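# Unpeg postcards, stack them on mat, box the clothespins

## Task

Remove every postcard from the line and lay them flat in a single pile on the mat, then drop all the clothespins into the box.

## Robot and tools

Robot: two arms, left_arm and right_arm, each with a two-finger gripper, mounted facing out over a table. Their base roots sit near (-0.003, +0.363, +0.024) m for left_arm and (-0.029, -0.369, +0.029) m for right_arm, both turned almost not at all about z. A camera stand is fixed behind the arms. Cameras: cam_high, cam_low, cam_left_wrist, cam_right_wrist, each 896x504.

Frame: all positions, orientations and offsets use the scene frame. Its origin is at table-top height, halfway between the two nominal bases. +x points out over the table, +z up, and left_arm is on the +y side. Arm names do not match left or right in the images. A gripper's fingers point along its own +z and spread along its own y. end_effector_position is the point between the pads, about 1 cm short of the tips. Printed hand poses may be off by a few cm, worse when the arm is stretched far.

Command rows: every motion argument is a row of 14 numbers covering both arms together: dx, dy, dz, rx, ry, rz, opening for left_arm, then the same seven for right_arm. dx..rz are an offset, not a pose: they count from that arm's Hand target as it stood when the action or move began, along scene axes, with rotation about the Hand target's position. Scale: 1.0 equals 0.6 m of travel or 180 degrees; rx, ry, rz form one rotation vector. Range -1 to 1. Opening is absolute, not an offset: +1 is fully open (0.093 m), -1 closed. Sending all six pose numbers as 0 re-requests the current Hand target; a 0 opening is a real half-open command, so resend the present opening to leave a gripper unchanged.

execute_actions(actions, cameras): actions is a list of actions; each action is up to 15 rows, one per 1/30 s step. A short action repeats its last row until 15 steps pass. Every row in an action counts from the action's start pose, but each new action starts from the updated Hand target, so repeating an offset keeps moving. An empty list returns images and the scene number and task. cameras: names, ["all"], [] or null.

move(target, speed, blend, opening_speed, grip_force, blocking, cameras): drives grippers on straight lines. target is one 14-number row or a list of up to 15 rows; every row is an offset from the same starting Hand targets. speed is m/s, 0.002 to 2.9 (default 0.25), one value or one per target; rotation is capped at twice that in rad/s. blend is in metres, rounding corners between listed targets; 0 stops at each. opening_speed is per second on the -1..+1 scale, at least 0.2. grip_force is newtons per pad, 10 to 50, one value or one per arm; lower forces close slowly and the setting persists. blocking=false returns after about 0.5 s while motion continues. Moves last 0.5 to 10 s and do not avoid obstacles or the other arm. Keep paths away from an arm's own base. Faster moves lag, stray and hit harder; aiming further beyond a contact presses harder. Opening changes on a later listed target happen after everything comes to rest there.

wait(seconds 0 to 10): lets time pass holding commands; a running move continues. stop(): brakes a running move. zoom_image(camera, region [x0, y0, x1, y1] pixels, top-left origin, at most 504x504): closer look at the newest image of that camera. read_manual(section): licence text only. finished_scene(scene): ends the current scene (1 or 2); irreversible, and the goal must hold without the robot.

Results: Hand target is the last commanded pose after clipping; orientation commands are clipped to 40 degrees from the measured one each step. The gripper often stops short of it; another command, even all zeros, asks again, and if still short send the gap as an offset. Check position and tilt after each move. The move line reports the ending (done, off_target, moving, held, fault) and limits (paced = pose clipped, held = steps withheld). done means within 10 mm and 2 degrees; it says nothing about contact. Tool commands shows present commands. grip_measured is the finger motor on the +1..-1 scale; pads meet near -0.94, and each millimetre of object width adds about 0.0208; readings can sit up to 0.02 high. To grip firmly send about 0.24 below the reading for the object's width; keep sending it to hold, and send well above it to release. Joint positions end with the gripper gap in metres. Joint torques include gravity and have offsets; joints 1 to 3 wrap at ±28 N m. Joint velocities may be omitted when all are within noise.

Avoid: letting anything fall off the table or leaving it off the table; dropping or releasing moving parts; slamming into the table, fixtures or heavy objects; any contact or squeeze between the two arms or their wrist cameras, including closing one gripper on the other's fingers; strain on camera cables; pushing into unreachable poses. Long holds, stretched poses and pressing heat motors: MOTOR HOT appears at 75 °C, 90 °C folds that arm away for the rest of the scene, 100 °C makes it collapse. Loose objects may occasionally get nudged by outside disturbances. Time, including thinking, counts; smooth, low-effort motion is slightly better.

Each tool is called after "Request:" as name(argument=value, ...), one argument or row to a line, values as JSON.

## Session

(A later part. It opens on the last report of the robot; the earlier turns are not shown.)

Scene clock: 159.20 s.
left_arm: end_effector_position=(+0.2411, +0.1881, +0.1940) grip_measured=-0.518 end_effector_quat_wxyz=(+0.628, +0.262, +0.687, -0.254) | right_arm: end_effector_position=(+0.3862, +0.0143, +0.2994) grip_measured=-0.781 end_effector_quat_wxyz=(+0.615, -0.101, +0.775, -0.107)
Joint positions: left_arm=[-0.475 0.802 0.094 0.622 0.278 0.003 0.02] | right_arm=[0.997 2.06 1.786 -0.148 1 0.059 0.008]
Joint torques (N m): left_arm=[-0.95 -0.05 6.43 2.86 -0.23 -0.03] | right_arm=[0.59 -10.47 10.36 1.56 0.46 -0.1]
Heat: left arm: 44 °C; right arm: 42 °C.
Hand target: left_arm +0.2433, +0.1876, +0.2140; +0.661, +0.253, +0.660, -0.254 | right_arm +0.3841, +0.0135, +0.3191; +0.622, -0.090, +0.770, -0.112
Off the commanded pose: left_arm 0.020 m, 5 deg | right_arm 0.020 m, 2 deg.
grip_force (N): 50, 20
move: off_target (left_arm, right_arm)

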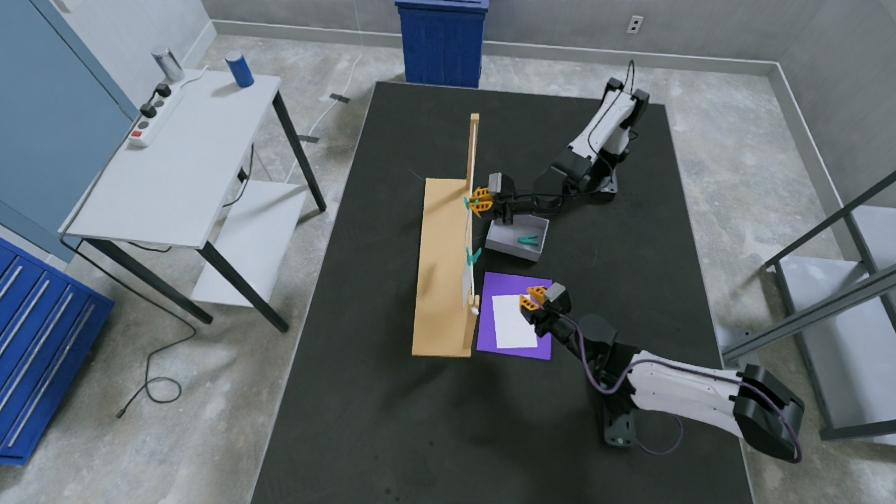

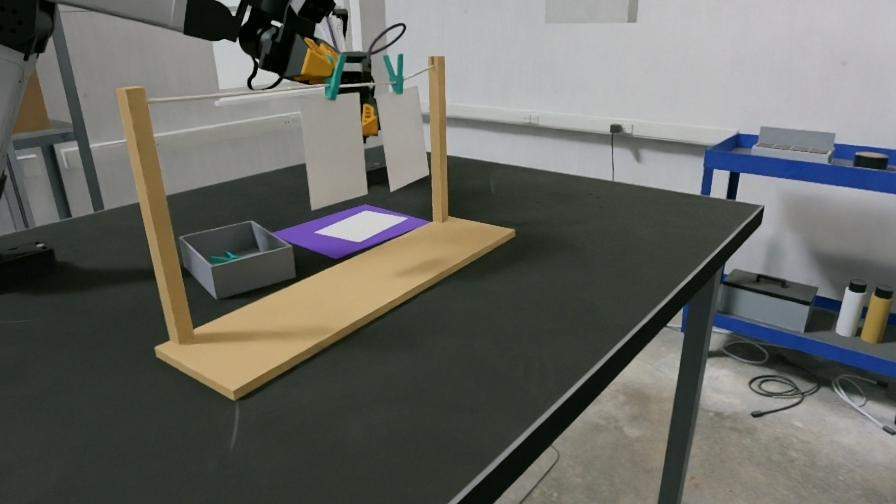

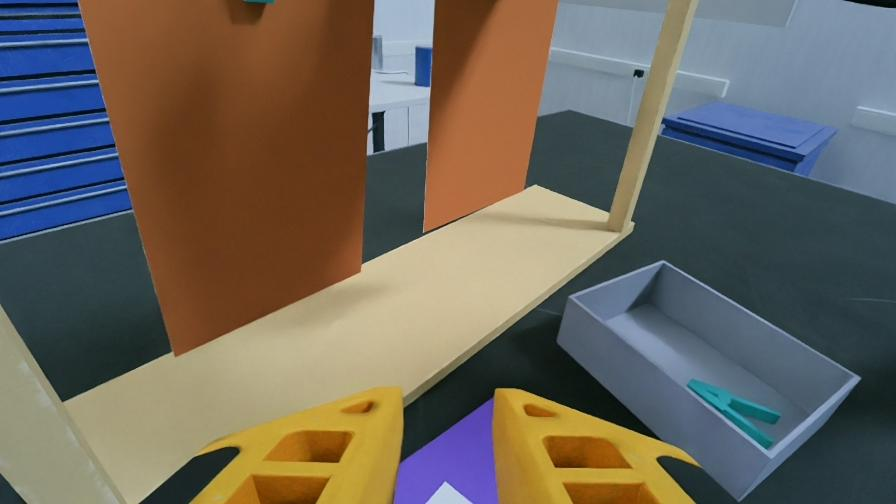

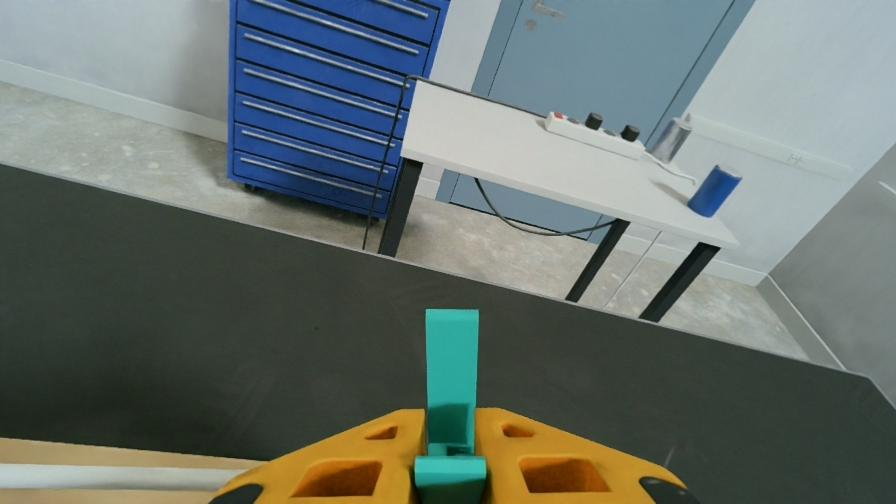

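Request:
move(
  target=[0.1895,-0.1643,-0.04,-0.0174,-0.0188,0.028,-0.63,0,0,0,0,0,0,-1],
  cameras=["cam_high","cam_low","cam_left_wrist"],
  speed=0.1,
)

Scene clock: 162.27 s.
left_arm: end_effector_position=(+0.3499, +0.0938, +0.1629) grip_measured=-0.628 end_effector_quat_wxyz=(+0.661, +0.231, +0.676, -0.230) | right_arm: end_effector_position=(+0.3862, +0.0143, +0.2994) grip_measured=-0.781 end_effector_quat_wxyz=(+0.615, -0.101, +0.775, -0.107)
Joint positions: left_arm=[-0.653 1.831 0.487 1.323 0.016 -0.005 0.015] | right_arm=[0.997 2.06 1.786 -0.148 1 0.059 0.008]
Joint torques (N m): left_arm=[-0.92 -4.97 6.68 2.8 -0.28 0.02] | right_arm=[0.7 -10.44 10.35 1.55 0.47 -0.1]
Heat: left arm: 45 °C; right arm: 42 °C.
Hand target: left_arm +0.3570, +0.0891, +0.1900; +0.697, +0.213, +0.643, -0.235 | right_arm +0.3841, +0.0135, +0.3191; +0.622, -0.090, +0.770, -0.112
Off the commanded pose: left_arm 0.028 m, 6 deg | right_arm 0.020 m, 2 deg.
grip_force (N): 50, 20
move: off_target (left_arm, right_arm)
Images, in order (width x height): cam_high 896x504, cam_low 896x504, cam_left_wrist 896x504.

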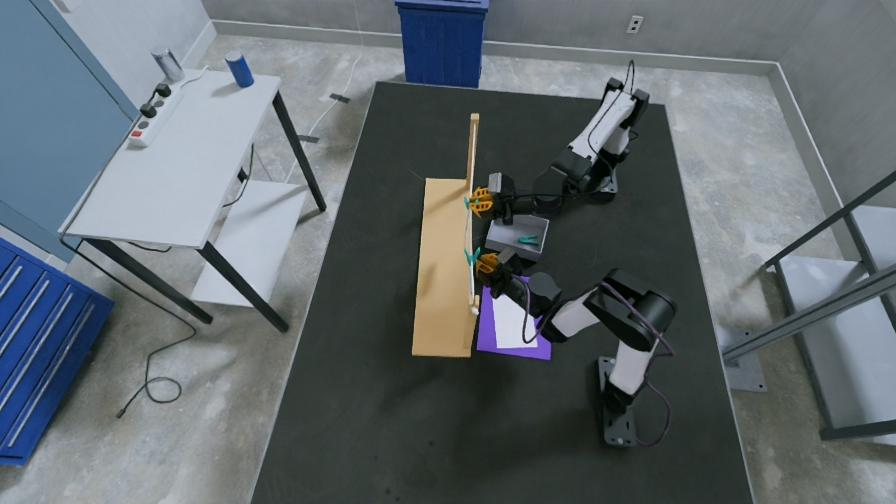

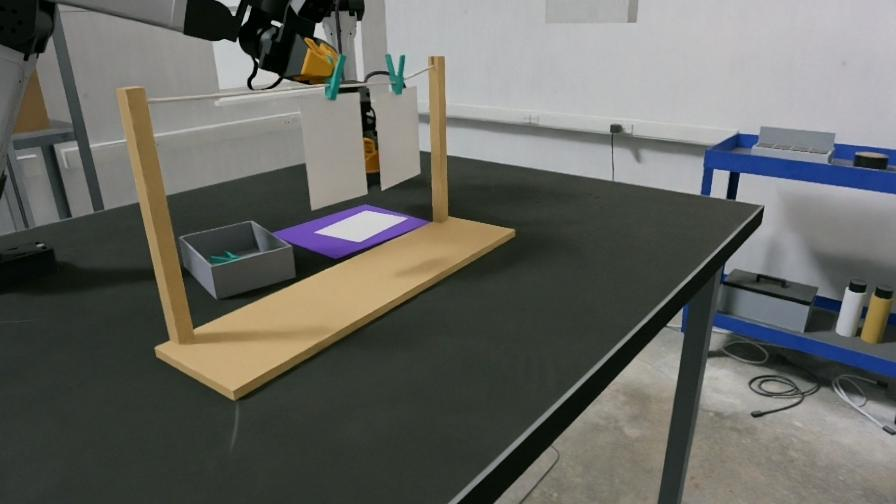

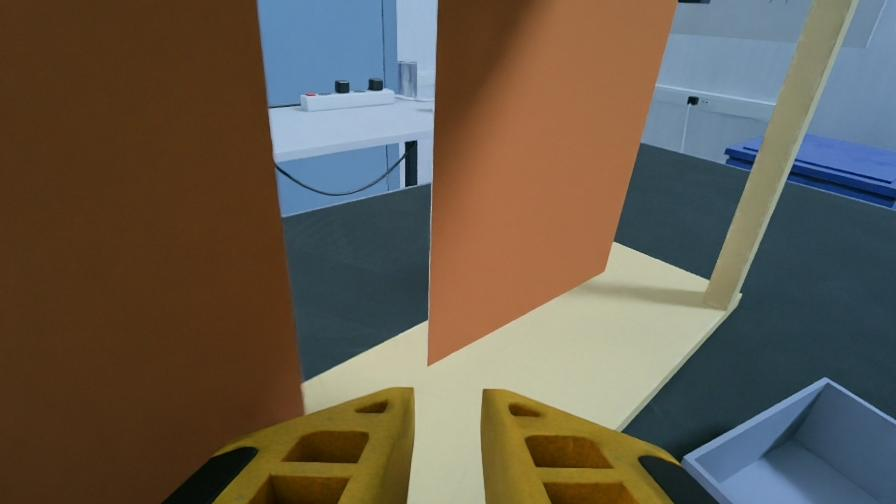

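Request:
move(
  target=[0.067,-0.048,0.0,0,0,0,-0.63,0,0,0,0,0,0,-1],
  cameras=["cam_low","cam_left_wrist","cam_right_wrist"],
  speed=0.06,
)

Scene clock: 164.20 s.
left_arm: end_effector_position=(+0.3898, +0.0637, +0.1830) grip_measured=-0.628 end_effector_quat_wxyz=(+0.689, +0.221, +0.647, -0.239) | right_arm: end_effector_position=(+0.3862, +0.0143, +0.2994) grip_measured=-0.781 end_effector_quat_wxyz=(+0.615, -0.101, +0.775, -0.107)
Joint positions: left_arm=[-0.653 1.958 0.699 1.323 0.016 -0.005 0.015] | right_arm=[0.997 2.06 1.786 -0.148 1 0.059 0.008]
Joint torques (N m): left_arm=[-0.57 -6.17 7.12 1.99 -0.21 0.03] | right_arm=[0.59 -10.37 10.37 1.56 0.47 -0.1]
Heat: left arm: 45 °C; right arm: 43 °C.
Hand target: left_arm +0.3972, +0.0603, +0.1900; +0.697, +0.213, +0.643, -0.235 | right_arm +0.3841, +0.0135, +0.3191; +0.622, -0.090, +0.770, -0.112
Off the commanded pose: left_arm 0.011 m, 1 deg | right_arm 0.020 m, 2 deg.
grip_force (N): 50, 20
move: off_target (left_arm, right_arm)
Images, in order (width x height): cam_low 896x504, cam_left_wrist 896x504, cam_right_wrist 896x504.

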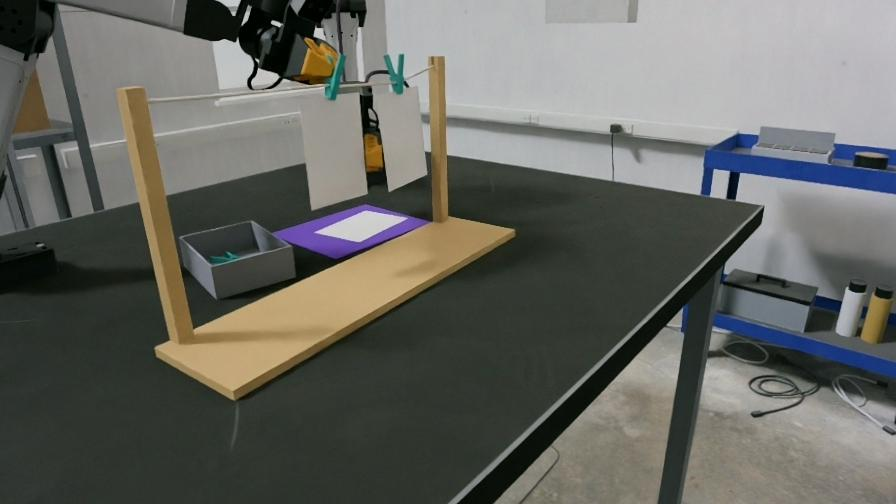

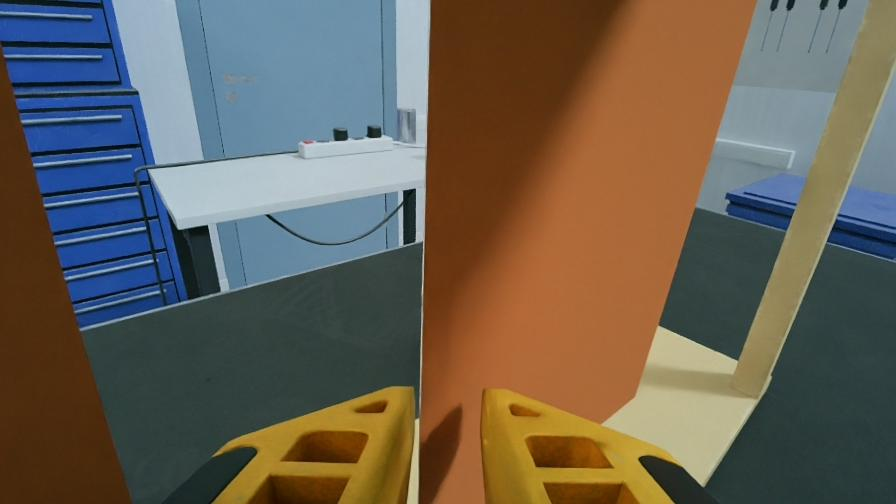

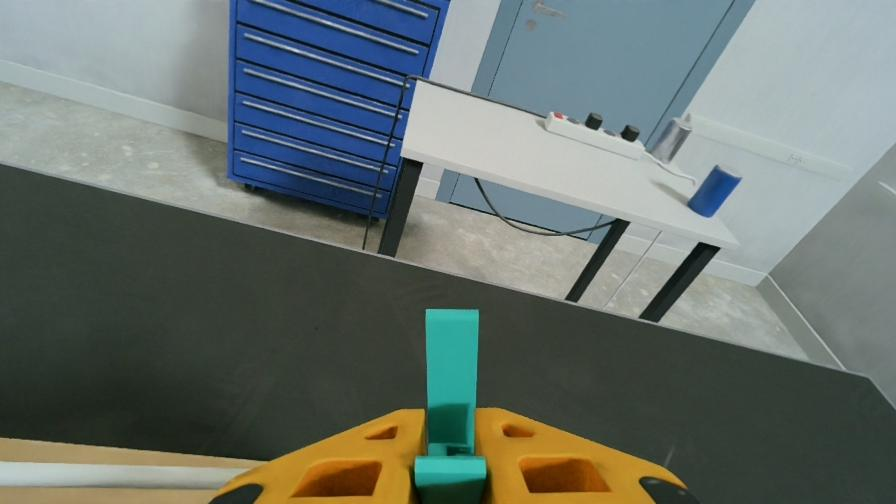

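Request:
move(
  target=[0,0,0,0,0,0,-1,0,0,0,0,0,0,-1],
  cameras=["cam_low","cam_left_wrist","cam_right_wrist"],
  grip_force=[12, 20],
)

Scene clock: 166.60 s.
left_arm: end_effector_position=(+0.3907, +0.0649, +0.1830) grip_measured=-0.845 end_effector_quat_wxyz=(+0.689, +0.220, +0.648, -0.238) | right_arm: end_effector_position=(+0.3862, +0.0141, +0.2995) grip_measured=-0.781 end_effector_quat_wxyz=(+0.615, -0.102, +0.775, -0.108)
Joint positions: left_arm=[-0.649 1.958 0.699 1.323 0.016 -0.005 0.005] | right_arm=[0.997 2.06 1.786 -0.148 1.002 0.058 0.008]
Joint torques (N m): left_arm=[-0.54 -6.19 7.09 1.98 -0.22 0.03] | right_arm=[0.64 -10.45 10.36 1.56 0.45 -0.1]
Heat: left arm: 45 °C; right arm: 43 °C.
Hand target: left_arm +0.3972, +0.0603, +0.1900; +0.697, +0.213, +0.643, -0.235 | right_arm +0.3841, +0.0135, +0.3191; +0.622, -0.090, +0.770, -0.112
Off the commanded pose: left_arm 0.011 m, 1 deg | right_arm 0.020 m, 2 deg.
grip_force (N): 12, 20
move: off_target (left_arm, right_arm)
Images, in order (width x height): cam_low 896x504, cam_left_wrist 896x504, cam_right_wrist 896x504.

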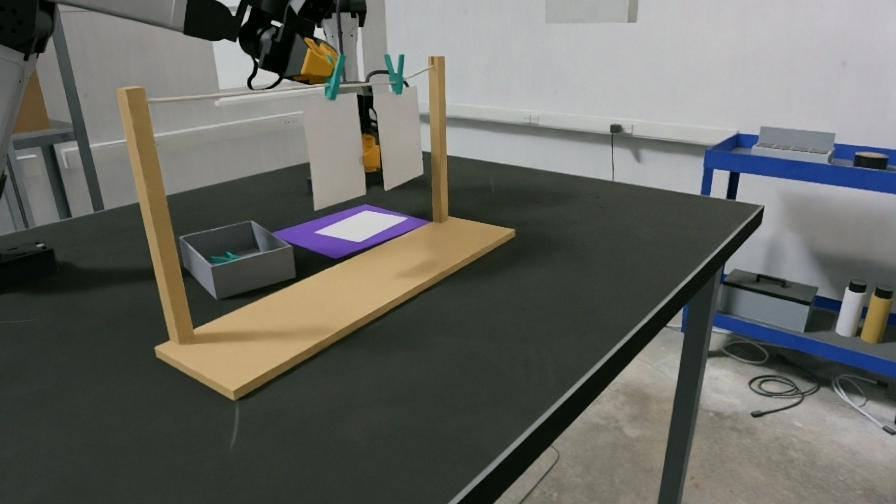

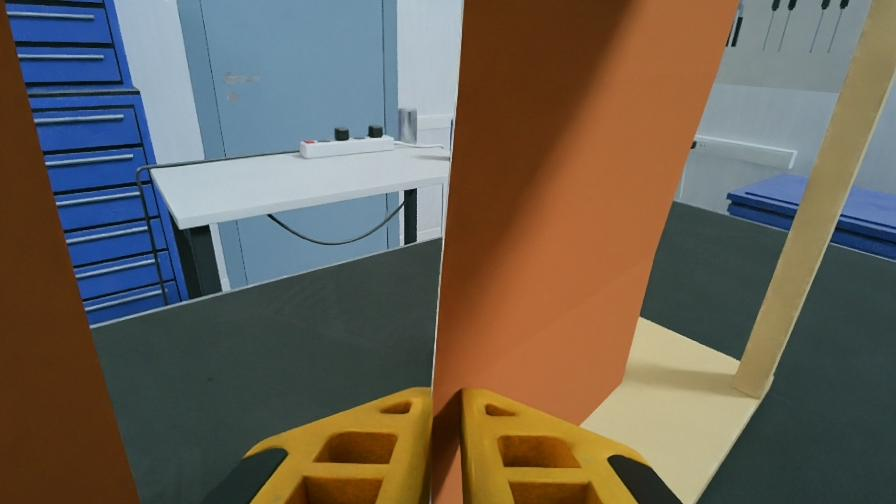

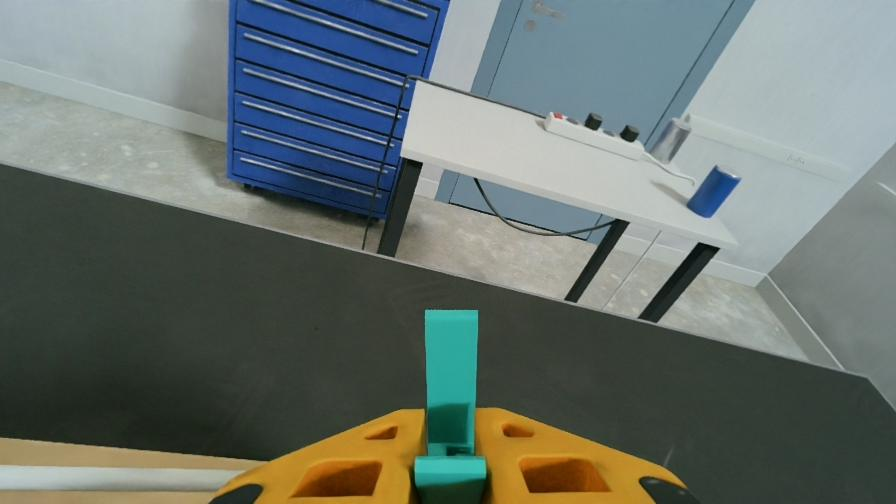

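Request:
move(
  target=[0,0,0,0,0,0,-1,0,0,0,0,0,0,-1],
  cameras=["cam_left_wrist","cam_right_wrist"],
  grip_force=[50, 20],
)

Scene clock: 167.47 s.
left_arm: end_effector_position=(+0.3875, +0.0607, +0.1830) grip_measured=-0.976 end_effector_quat_wxyz=(+0.688, +0.224, +0.647, -0.241) | right_arm: end_effector_position=(+0.3881, +0.0121, +0.3008) grip_measured=-0.781 end_effector_quat_wxyz=(+0.615, -0.099, +0.774, -0.109)
Joint positions: left_arm=[-0.66 1.958 0.699 1.323 0.016 -0.005 0] | right_arm=[0.993 2.06 1.789 -0.148 1.003 0.056 0.008]
Joint torques (N m): left_arm=[-0.53 -6.22 7.09 2 -0.23 0.02] | right_arm=[0.66 -10.39 10.18 1.57 0.44 -0.08]
Heat: left arm: 45 °C; right arm: 43 °C.
Hand target: left_arm +0.3972, +0.0603, +0.1900; +0.697, +0.213, +0.643, -0.235 | right_arm +0.3841, +0.0135, +0.3191; +0.622, -0.090, +0.770, -0.112
Off the commanded pose: left_arm 0.012 m, 2 deg | right_arm 0.019 m, 1 deg.
grip_force (N): 50, 20
move: off_target (left_arm, right_arm)
Images, in order (width x height): cam_left_wrist 896x504, cam_right_wrist 896x504.

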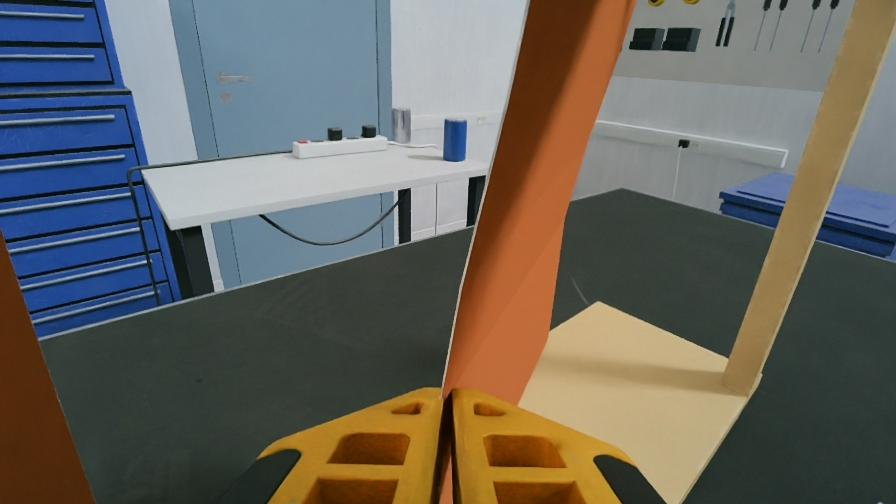

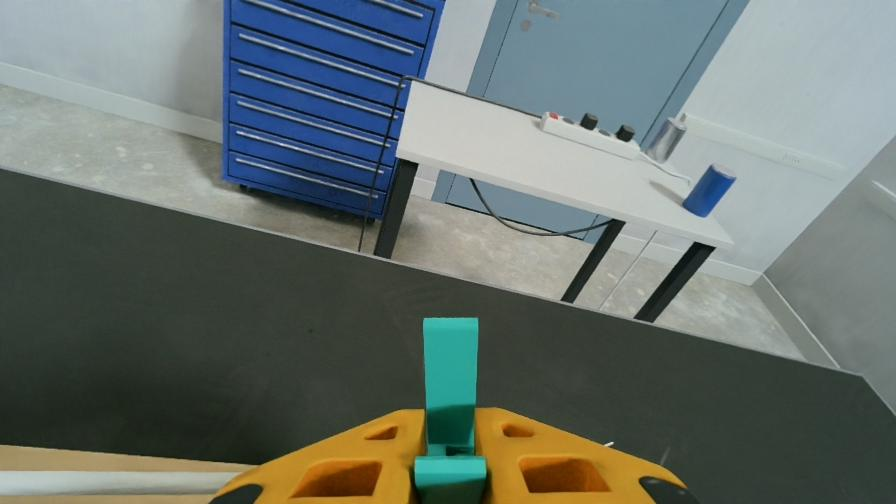

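Request:
move(
  target=[0.003,0,-0.05,0,0,0,-1,0,0,0,0,0,0,-1],
  cameras=["cam_low","cam_left_wrist","cam_right_wrist"],
  grip_force=[50, 45],
  speed=0.04,
)

Scene clock: 169.07 s.
left_arm: end_effector_position=(+0.3904, +0.0607, +0.1339) grip_measured=-0.978 end_effector_quat_wxyz=(+0.660, +0.232, +0.677, -0.230) | right_arm: end_effector_position=(+0.3882, +0.0120, +0.2999) grip_measured=-0.862 end_effector_quat_wxyz=(+0.615, -0.099, +0.775, -0.111)
Joint positions: left_arm=[-0.657 2.078 0.699 1.355 0.015 -0.005 0] | right_arm=[0.993 2.062 1.789 -0.149 1.005 0.056 0.004]
Joint torques (N m): left_arm=[-0.24 -6.6 6.01 2.86 -0.15 0.03] | right_arm=[0.65 -10.51 10.13 1.57 0.43 -0.06]
Heat: left arm: 46 °C; right arm: 43 °C.
Hand target: left_arm +0.3990, +0.0603, +0.1600; +0.697, +0.213, +0.643, -0.235 | right_arm +0.3841, +0.0135, +0.3191; +0.622, -0.090, +0.770, -0.112
Off the commanded pose: left_arm 0.028 m, 6 deg | right_arm 0.020 m, 1 deg.
grip_force (N): 50, 45
move: off_target (left_arm, right_arm)
Images, in order (width x height): cam_low 896x504, cam_left_wrist 896x504, cam_right_wrist 896x504.

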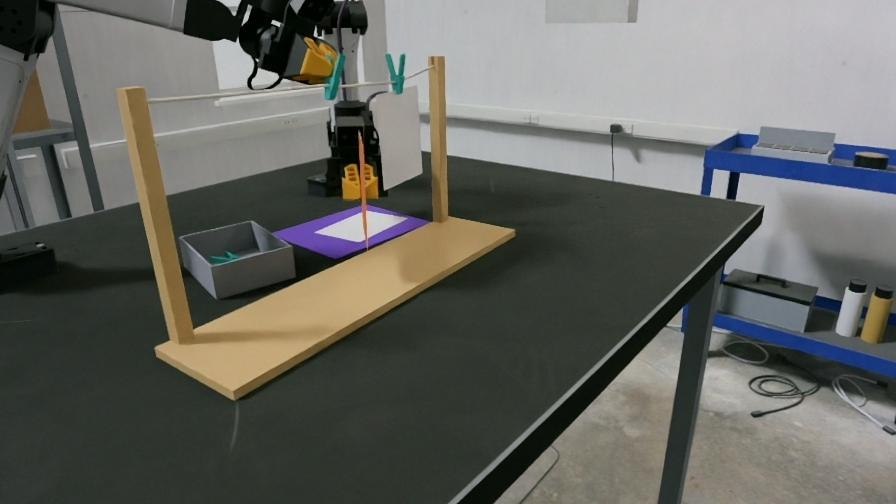

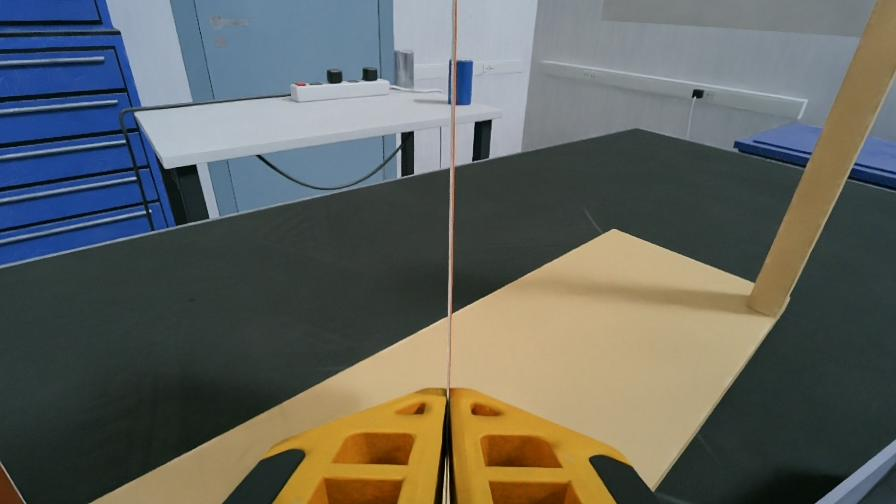

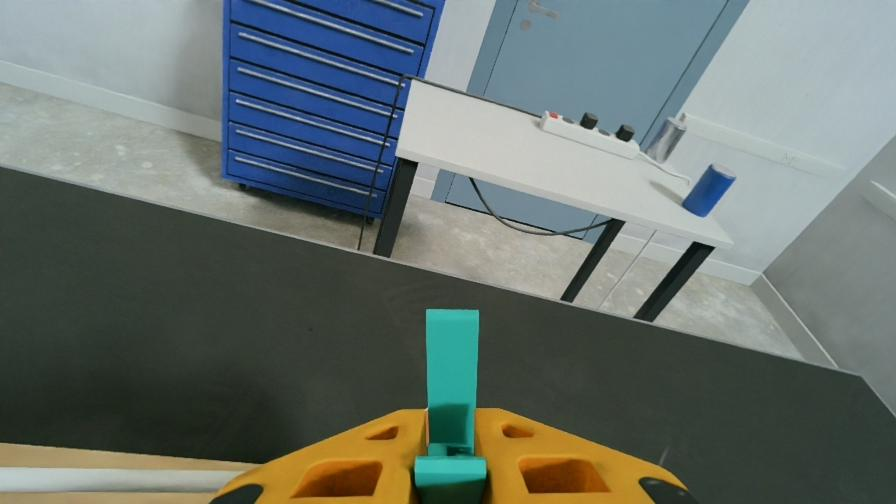

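Request:
move(
  target=[
    [-0.165,0.117,0.0,0,0,0,-1,0,0,0,0,0,0,-1],
    [-0.315,0.217,0.12,0,0,0,-1,0,0,0,0,0,0,-1],
    [-0.34,0.2,0.12,0.514,-0.0225,0.056,-1,0,0,0,0,0,0,-1],
  ],
  cameras=["all"],
  speed=[0.12,0.2,0.3],
  blend=0.02,
)

Scene clock: 175.13 s.
left_arm: end_effector_position=(+0.1922, +0.1807, +0.2153) grip_measured=-0.978 end_effector_quat_wxyz=(+0.352, +0.623, +0.600, +0.357) | right_arm: end_effector_position=(+0.3882, +0.0120, +0.2999) grip_measured=-0.862 end_effector_quat_wxyz=(+0.615, -0.099, +0.775, -0.111)
Joint positions: left_arm=[-1.314 1.114 0.838 -0.852 -0.989 0.543 0] | right_arm=[0.993 2.062 1.789 -0.149 1.005 0.056 0.004]
Joint torques (N m): left_arm=[-0.91 -1.62 9.65 0.72 -0.91 -0.16] | right_arm=[0.64 -10.51 10.15 1.57 0.43 -0.07]
Heat: left arm: 45 °C; right arm: 44 °C.
Hand target: left_arm +0.1950, +0.1803, +0.2320; +0.364, +0.606, +0.606, +0.364 | right_arm +0.3841, +0.0135, +0.3191; +0.622, -0.090, +0.770, -0.112
Off the commanded pose: left_arm 0.017 m, 3 deg | right_arm 0.020 m, 1 deg.
grip_force (N): 50, 45
move: off_target (left_arm, right_arm)

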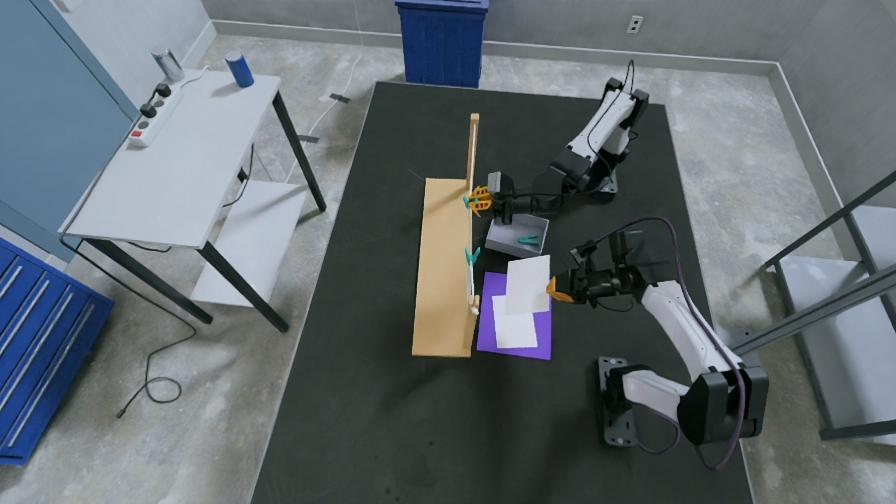

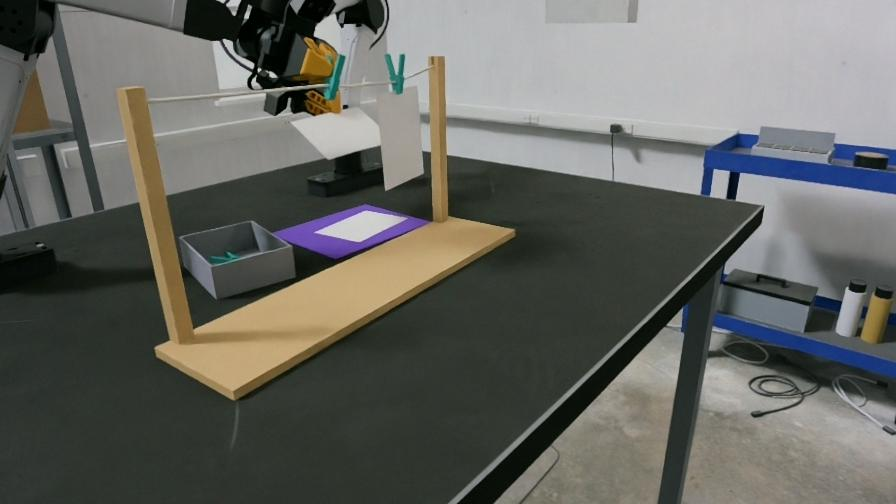

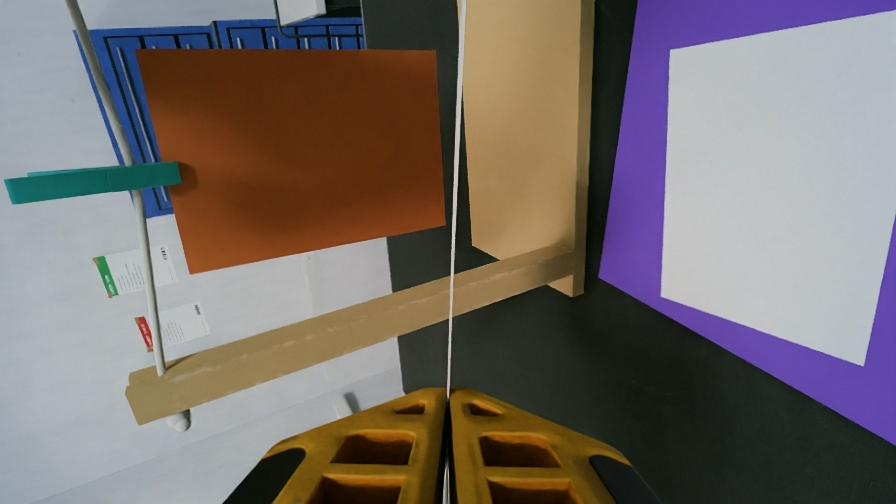

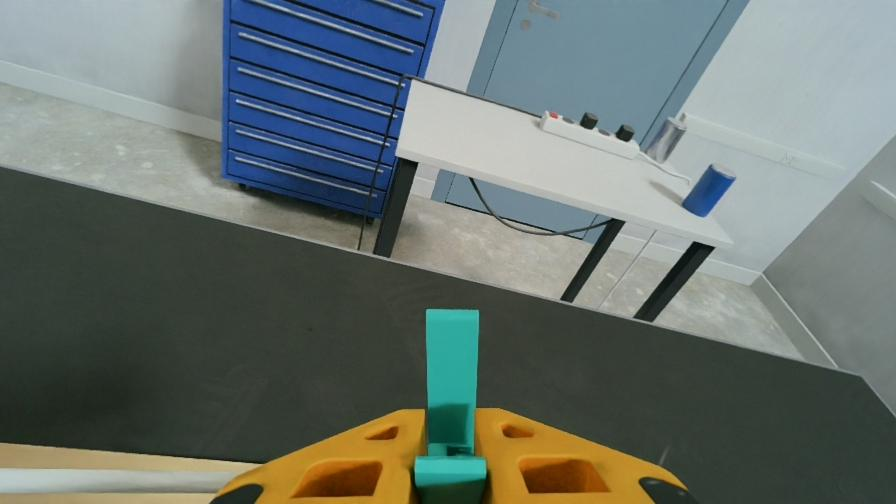

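Request:
move(
  target=[
    [0.018,0.018,-0.255,0,0,0,-1,0,0,0,0,0,0,-1],
    [0.018,0.018,-0.255,0,0,0,-1,0,0,0,0,0,0,-0.4],
    [0.018,0.018,-0.255,0,0,0,-1,-0.15,0,0.02,0,0,0,-0.4],
  ],
  cameras=["all"],
  speed=0.15,
  opening_speed=0.8,
)

Scene clock: 180.80 s.
left_arm: end_effector_position=(+0.2018, +0.1933, +0.0786) grip_measured=-0.978 end_effector_quat_wxyz=(+0.351, +0.617, +0.598, +0.371) | right_arm: end_effector_position=(+0.2966, +0.0277, +0.3113) grip_measured=-0.402 end_effector_quat_wxyz=(+0.614, -0.114, +0.773, -0.111)
Joint positions: left_arm=[-1.258 1.34 0.355 -0.081 -0.992 0.627 0] | right_arm=[1.188 1.956 1.724 -0.355 1.16 0.221 0.026]
Joint torques (N m): left_arm=[0.31 -1.88 3.84 1.63 -0.5 0.13] | right_arm=[0.1 -12.49 6.35 1.38 0.57 0.18]
Heat: left arm: 44 °C; right arm: 44 °C.
Hand target: left_arm +0.2058, +0.1911, +0.0790; +0.364, +0.606, +0.606, +0.364 | right_arm +0.2941, +0.0135, +0.3311; +0.622, -0.090, +0.770, -0.112
Off the commanded pose: left_arm 0.005 m, 2 deg | right_arm 0.024 m, 3 deg.
grip_force (N): 50, 45
move: off_target (right_arm); target 2's new opening was sent with right_arm's hand 0.020 m and 1 deg from that target

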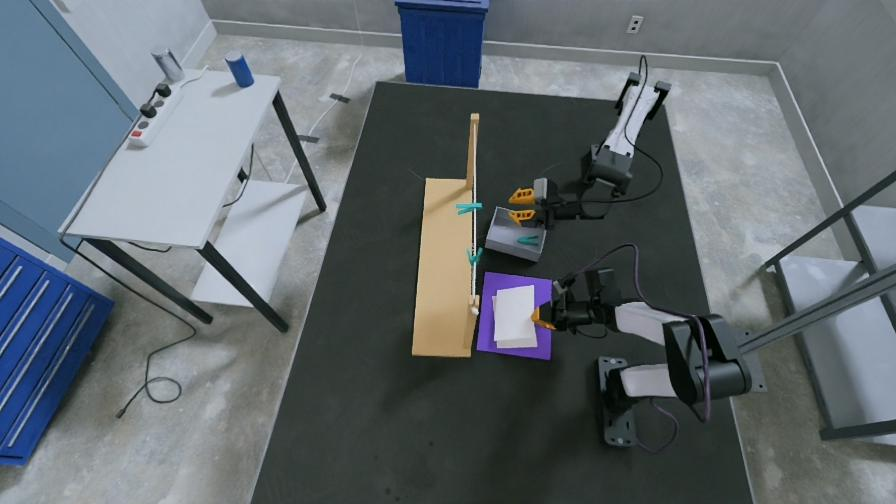

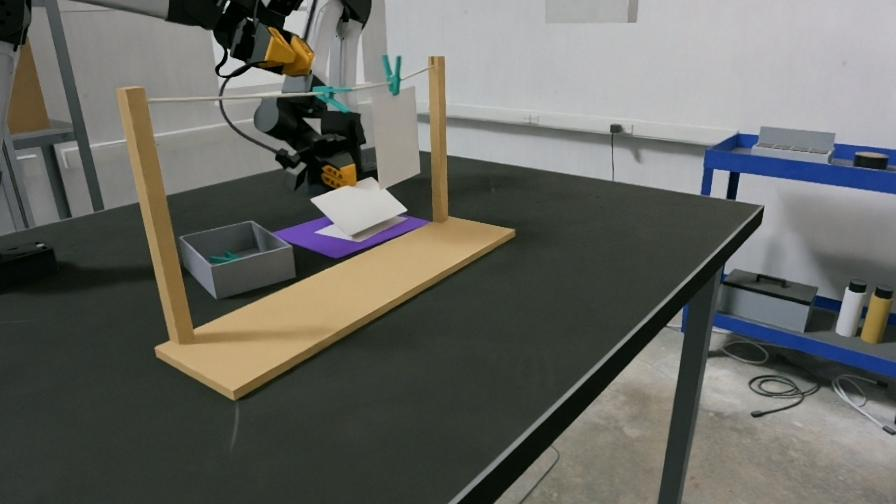

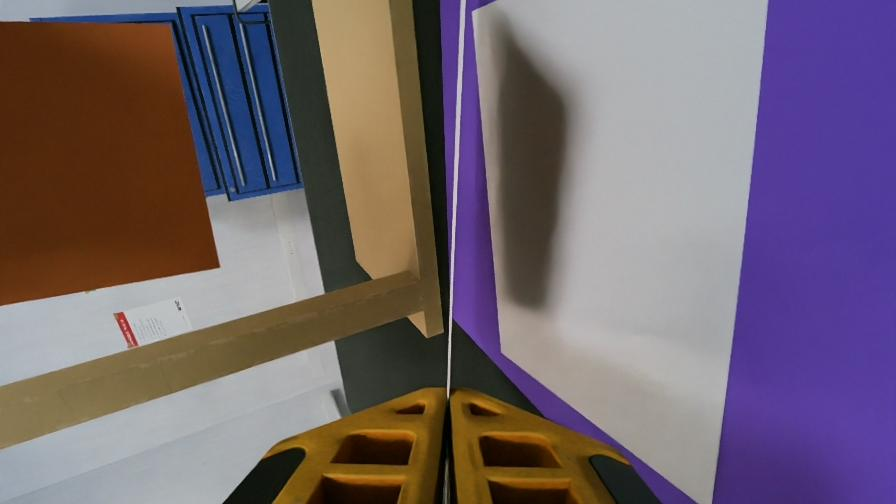

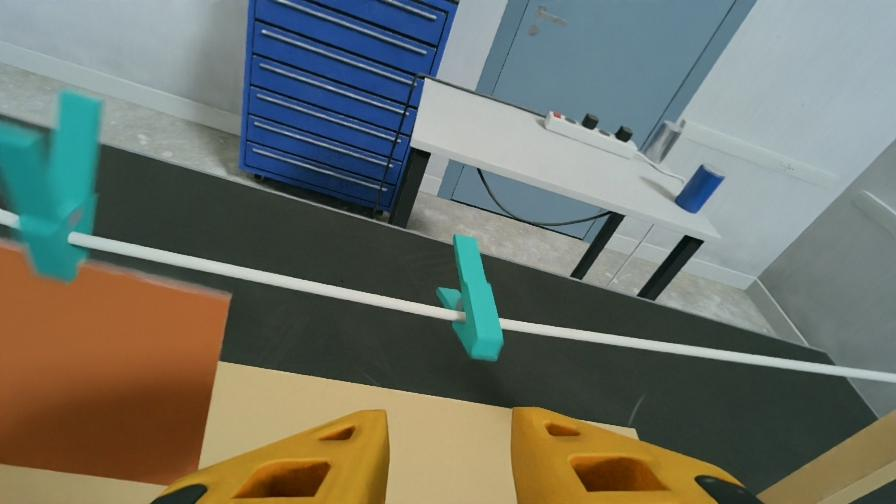

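Request:
move(
  target=[
    [0,0,0,0,0,0,-1,-0.073,-0.19,-0.12,-0.0575,0.2333,0.36,-1],
    [0,0,-0.03,0,0,0,-1,-0.015,0.044,-0.285,-0.0575,0.2333,0.36,-1],
    [0,0,-0.05,0,0,0,-1,-0.012,0.169,-0.435,-0.0575,0.2333,0.36,-1],
  ],
  cameras=["all"],
  speed=[0.3,0.2,0.15],
  blend=0.02,
)

Scene clock: 186.53 s.
left_arm: end_effector_position=(+0.2023, +0.1930, +0.0481) grip_measured=-0.978 end_effector_quat_wxyz=(+0.351, +0.617, +0.599, +0.371) | right_arm: end_effector_position=(+0.2676, +0.0959, +0.0437) grip_measured=-0.978 end_effector_quat_wxyz=(+0.223, -0.573, +0.764, +0.196)
Joint positions: left_arm=[-1.257 1.506 0.297 0.143 -0.992 0.627 0] | right_arm=[0.928 2.278 1.638 -0.373 -0.241 -0.287 0]
Joint torques (N m): left_arm=[0.28 -2.4 3.02 1.61 -0.48 0.12] | right_arm=[0.27 -11.55 9.18 2.1 0.08 0.14]
Heat: left arm: 43 °C; right arm: 44 °C.
Hand target: left_arm +0.2058, +0.1911, +0.0490; +0.364, +0.606, +0.606, +0.364 | right_arm +0.2869, +0.1149, +0.0701; +0.274, -0.563, +0.753, +0.204
Off the commanded pose: left_arm 0.004 m, 2 deg | right_arm 0.038 m, 6 deg.
grip_force (N): 50, 45
move: off_target (right_arm)

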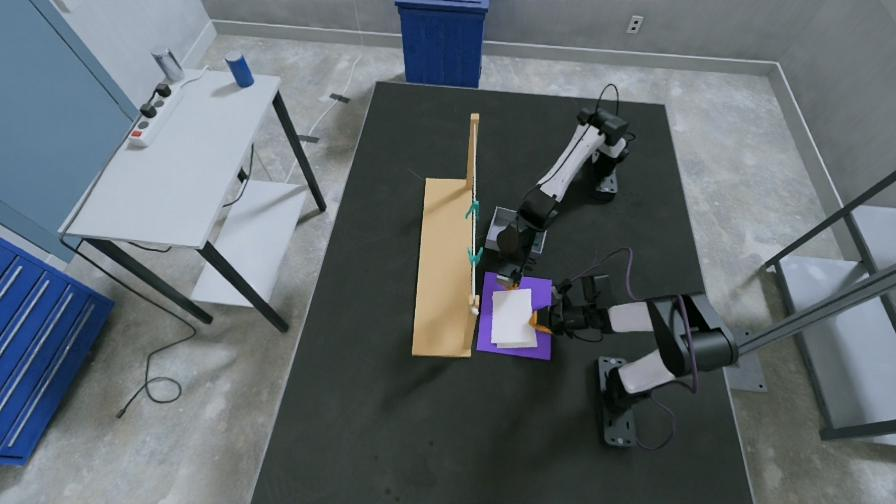

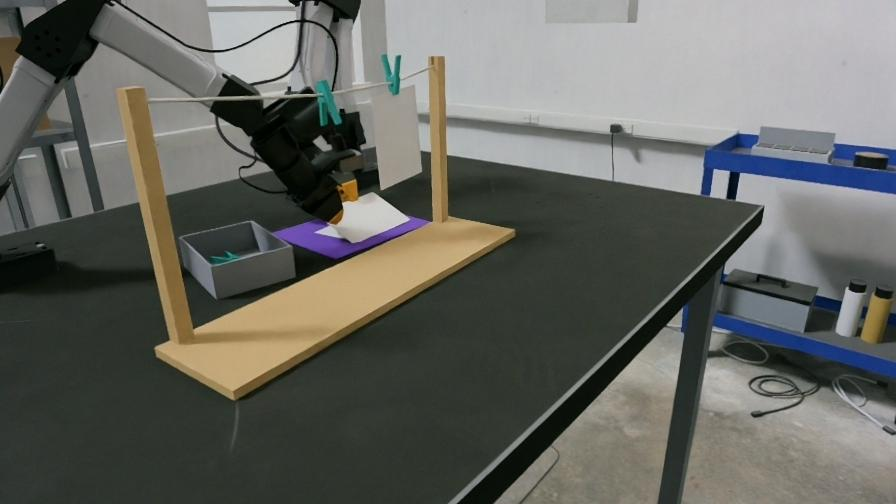

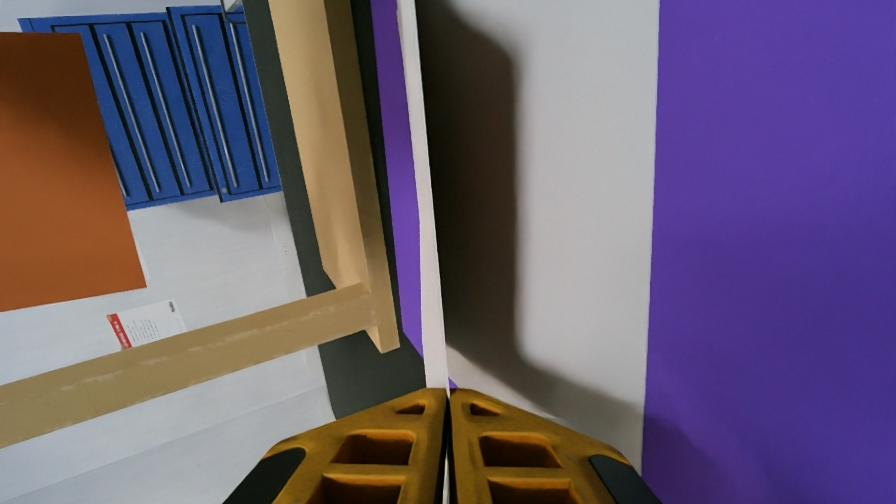

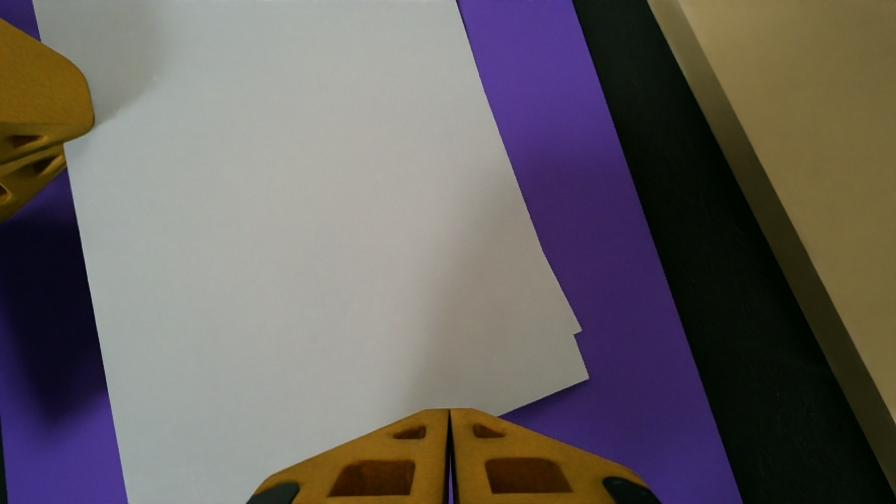

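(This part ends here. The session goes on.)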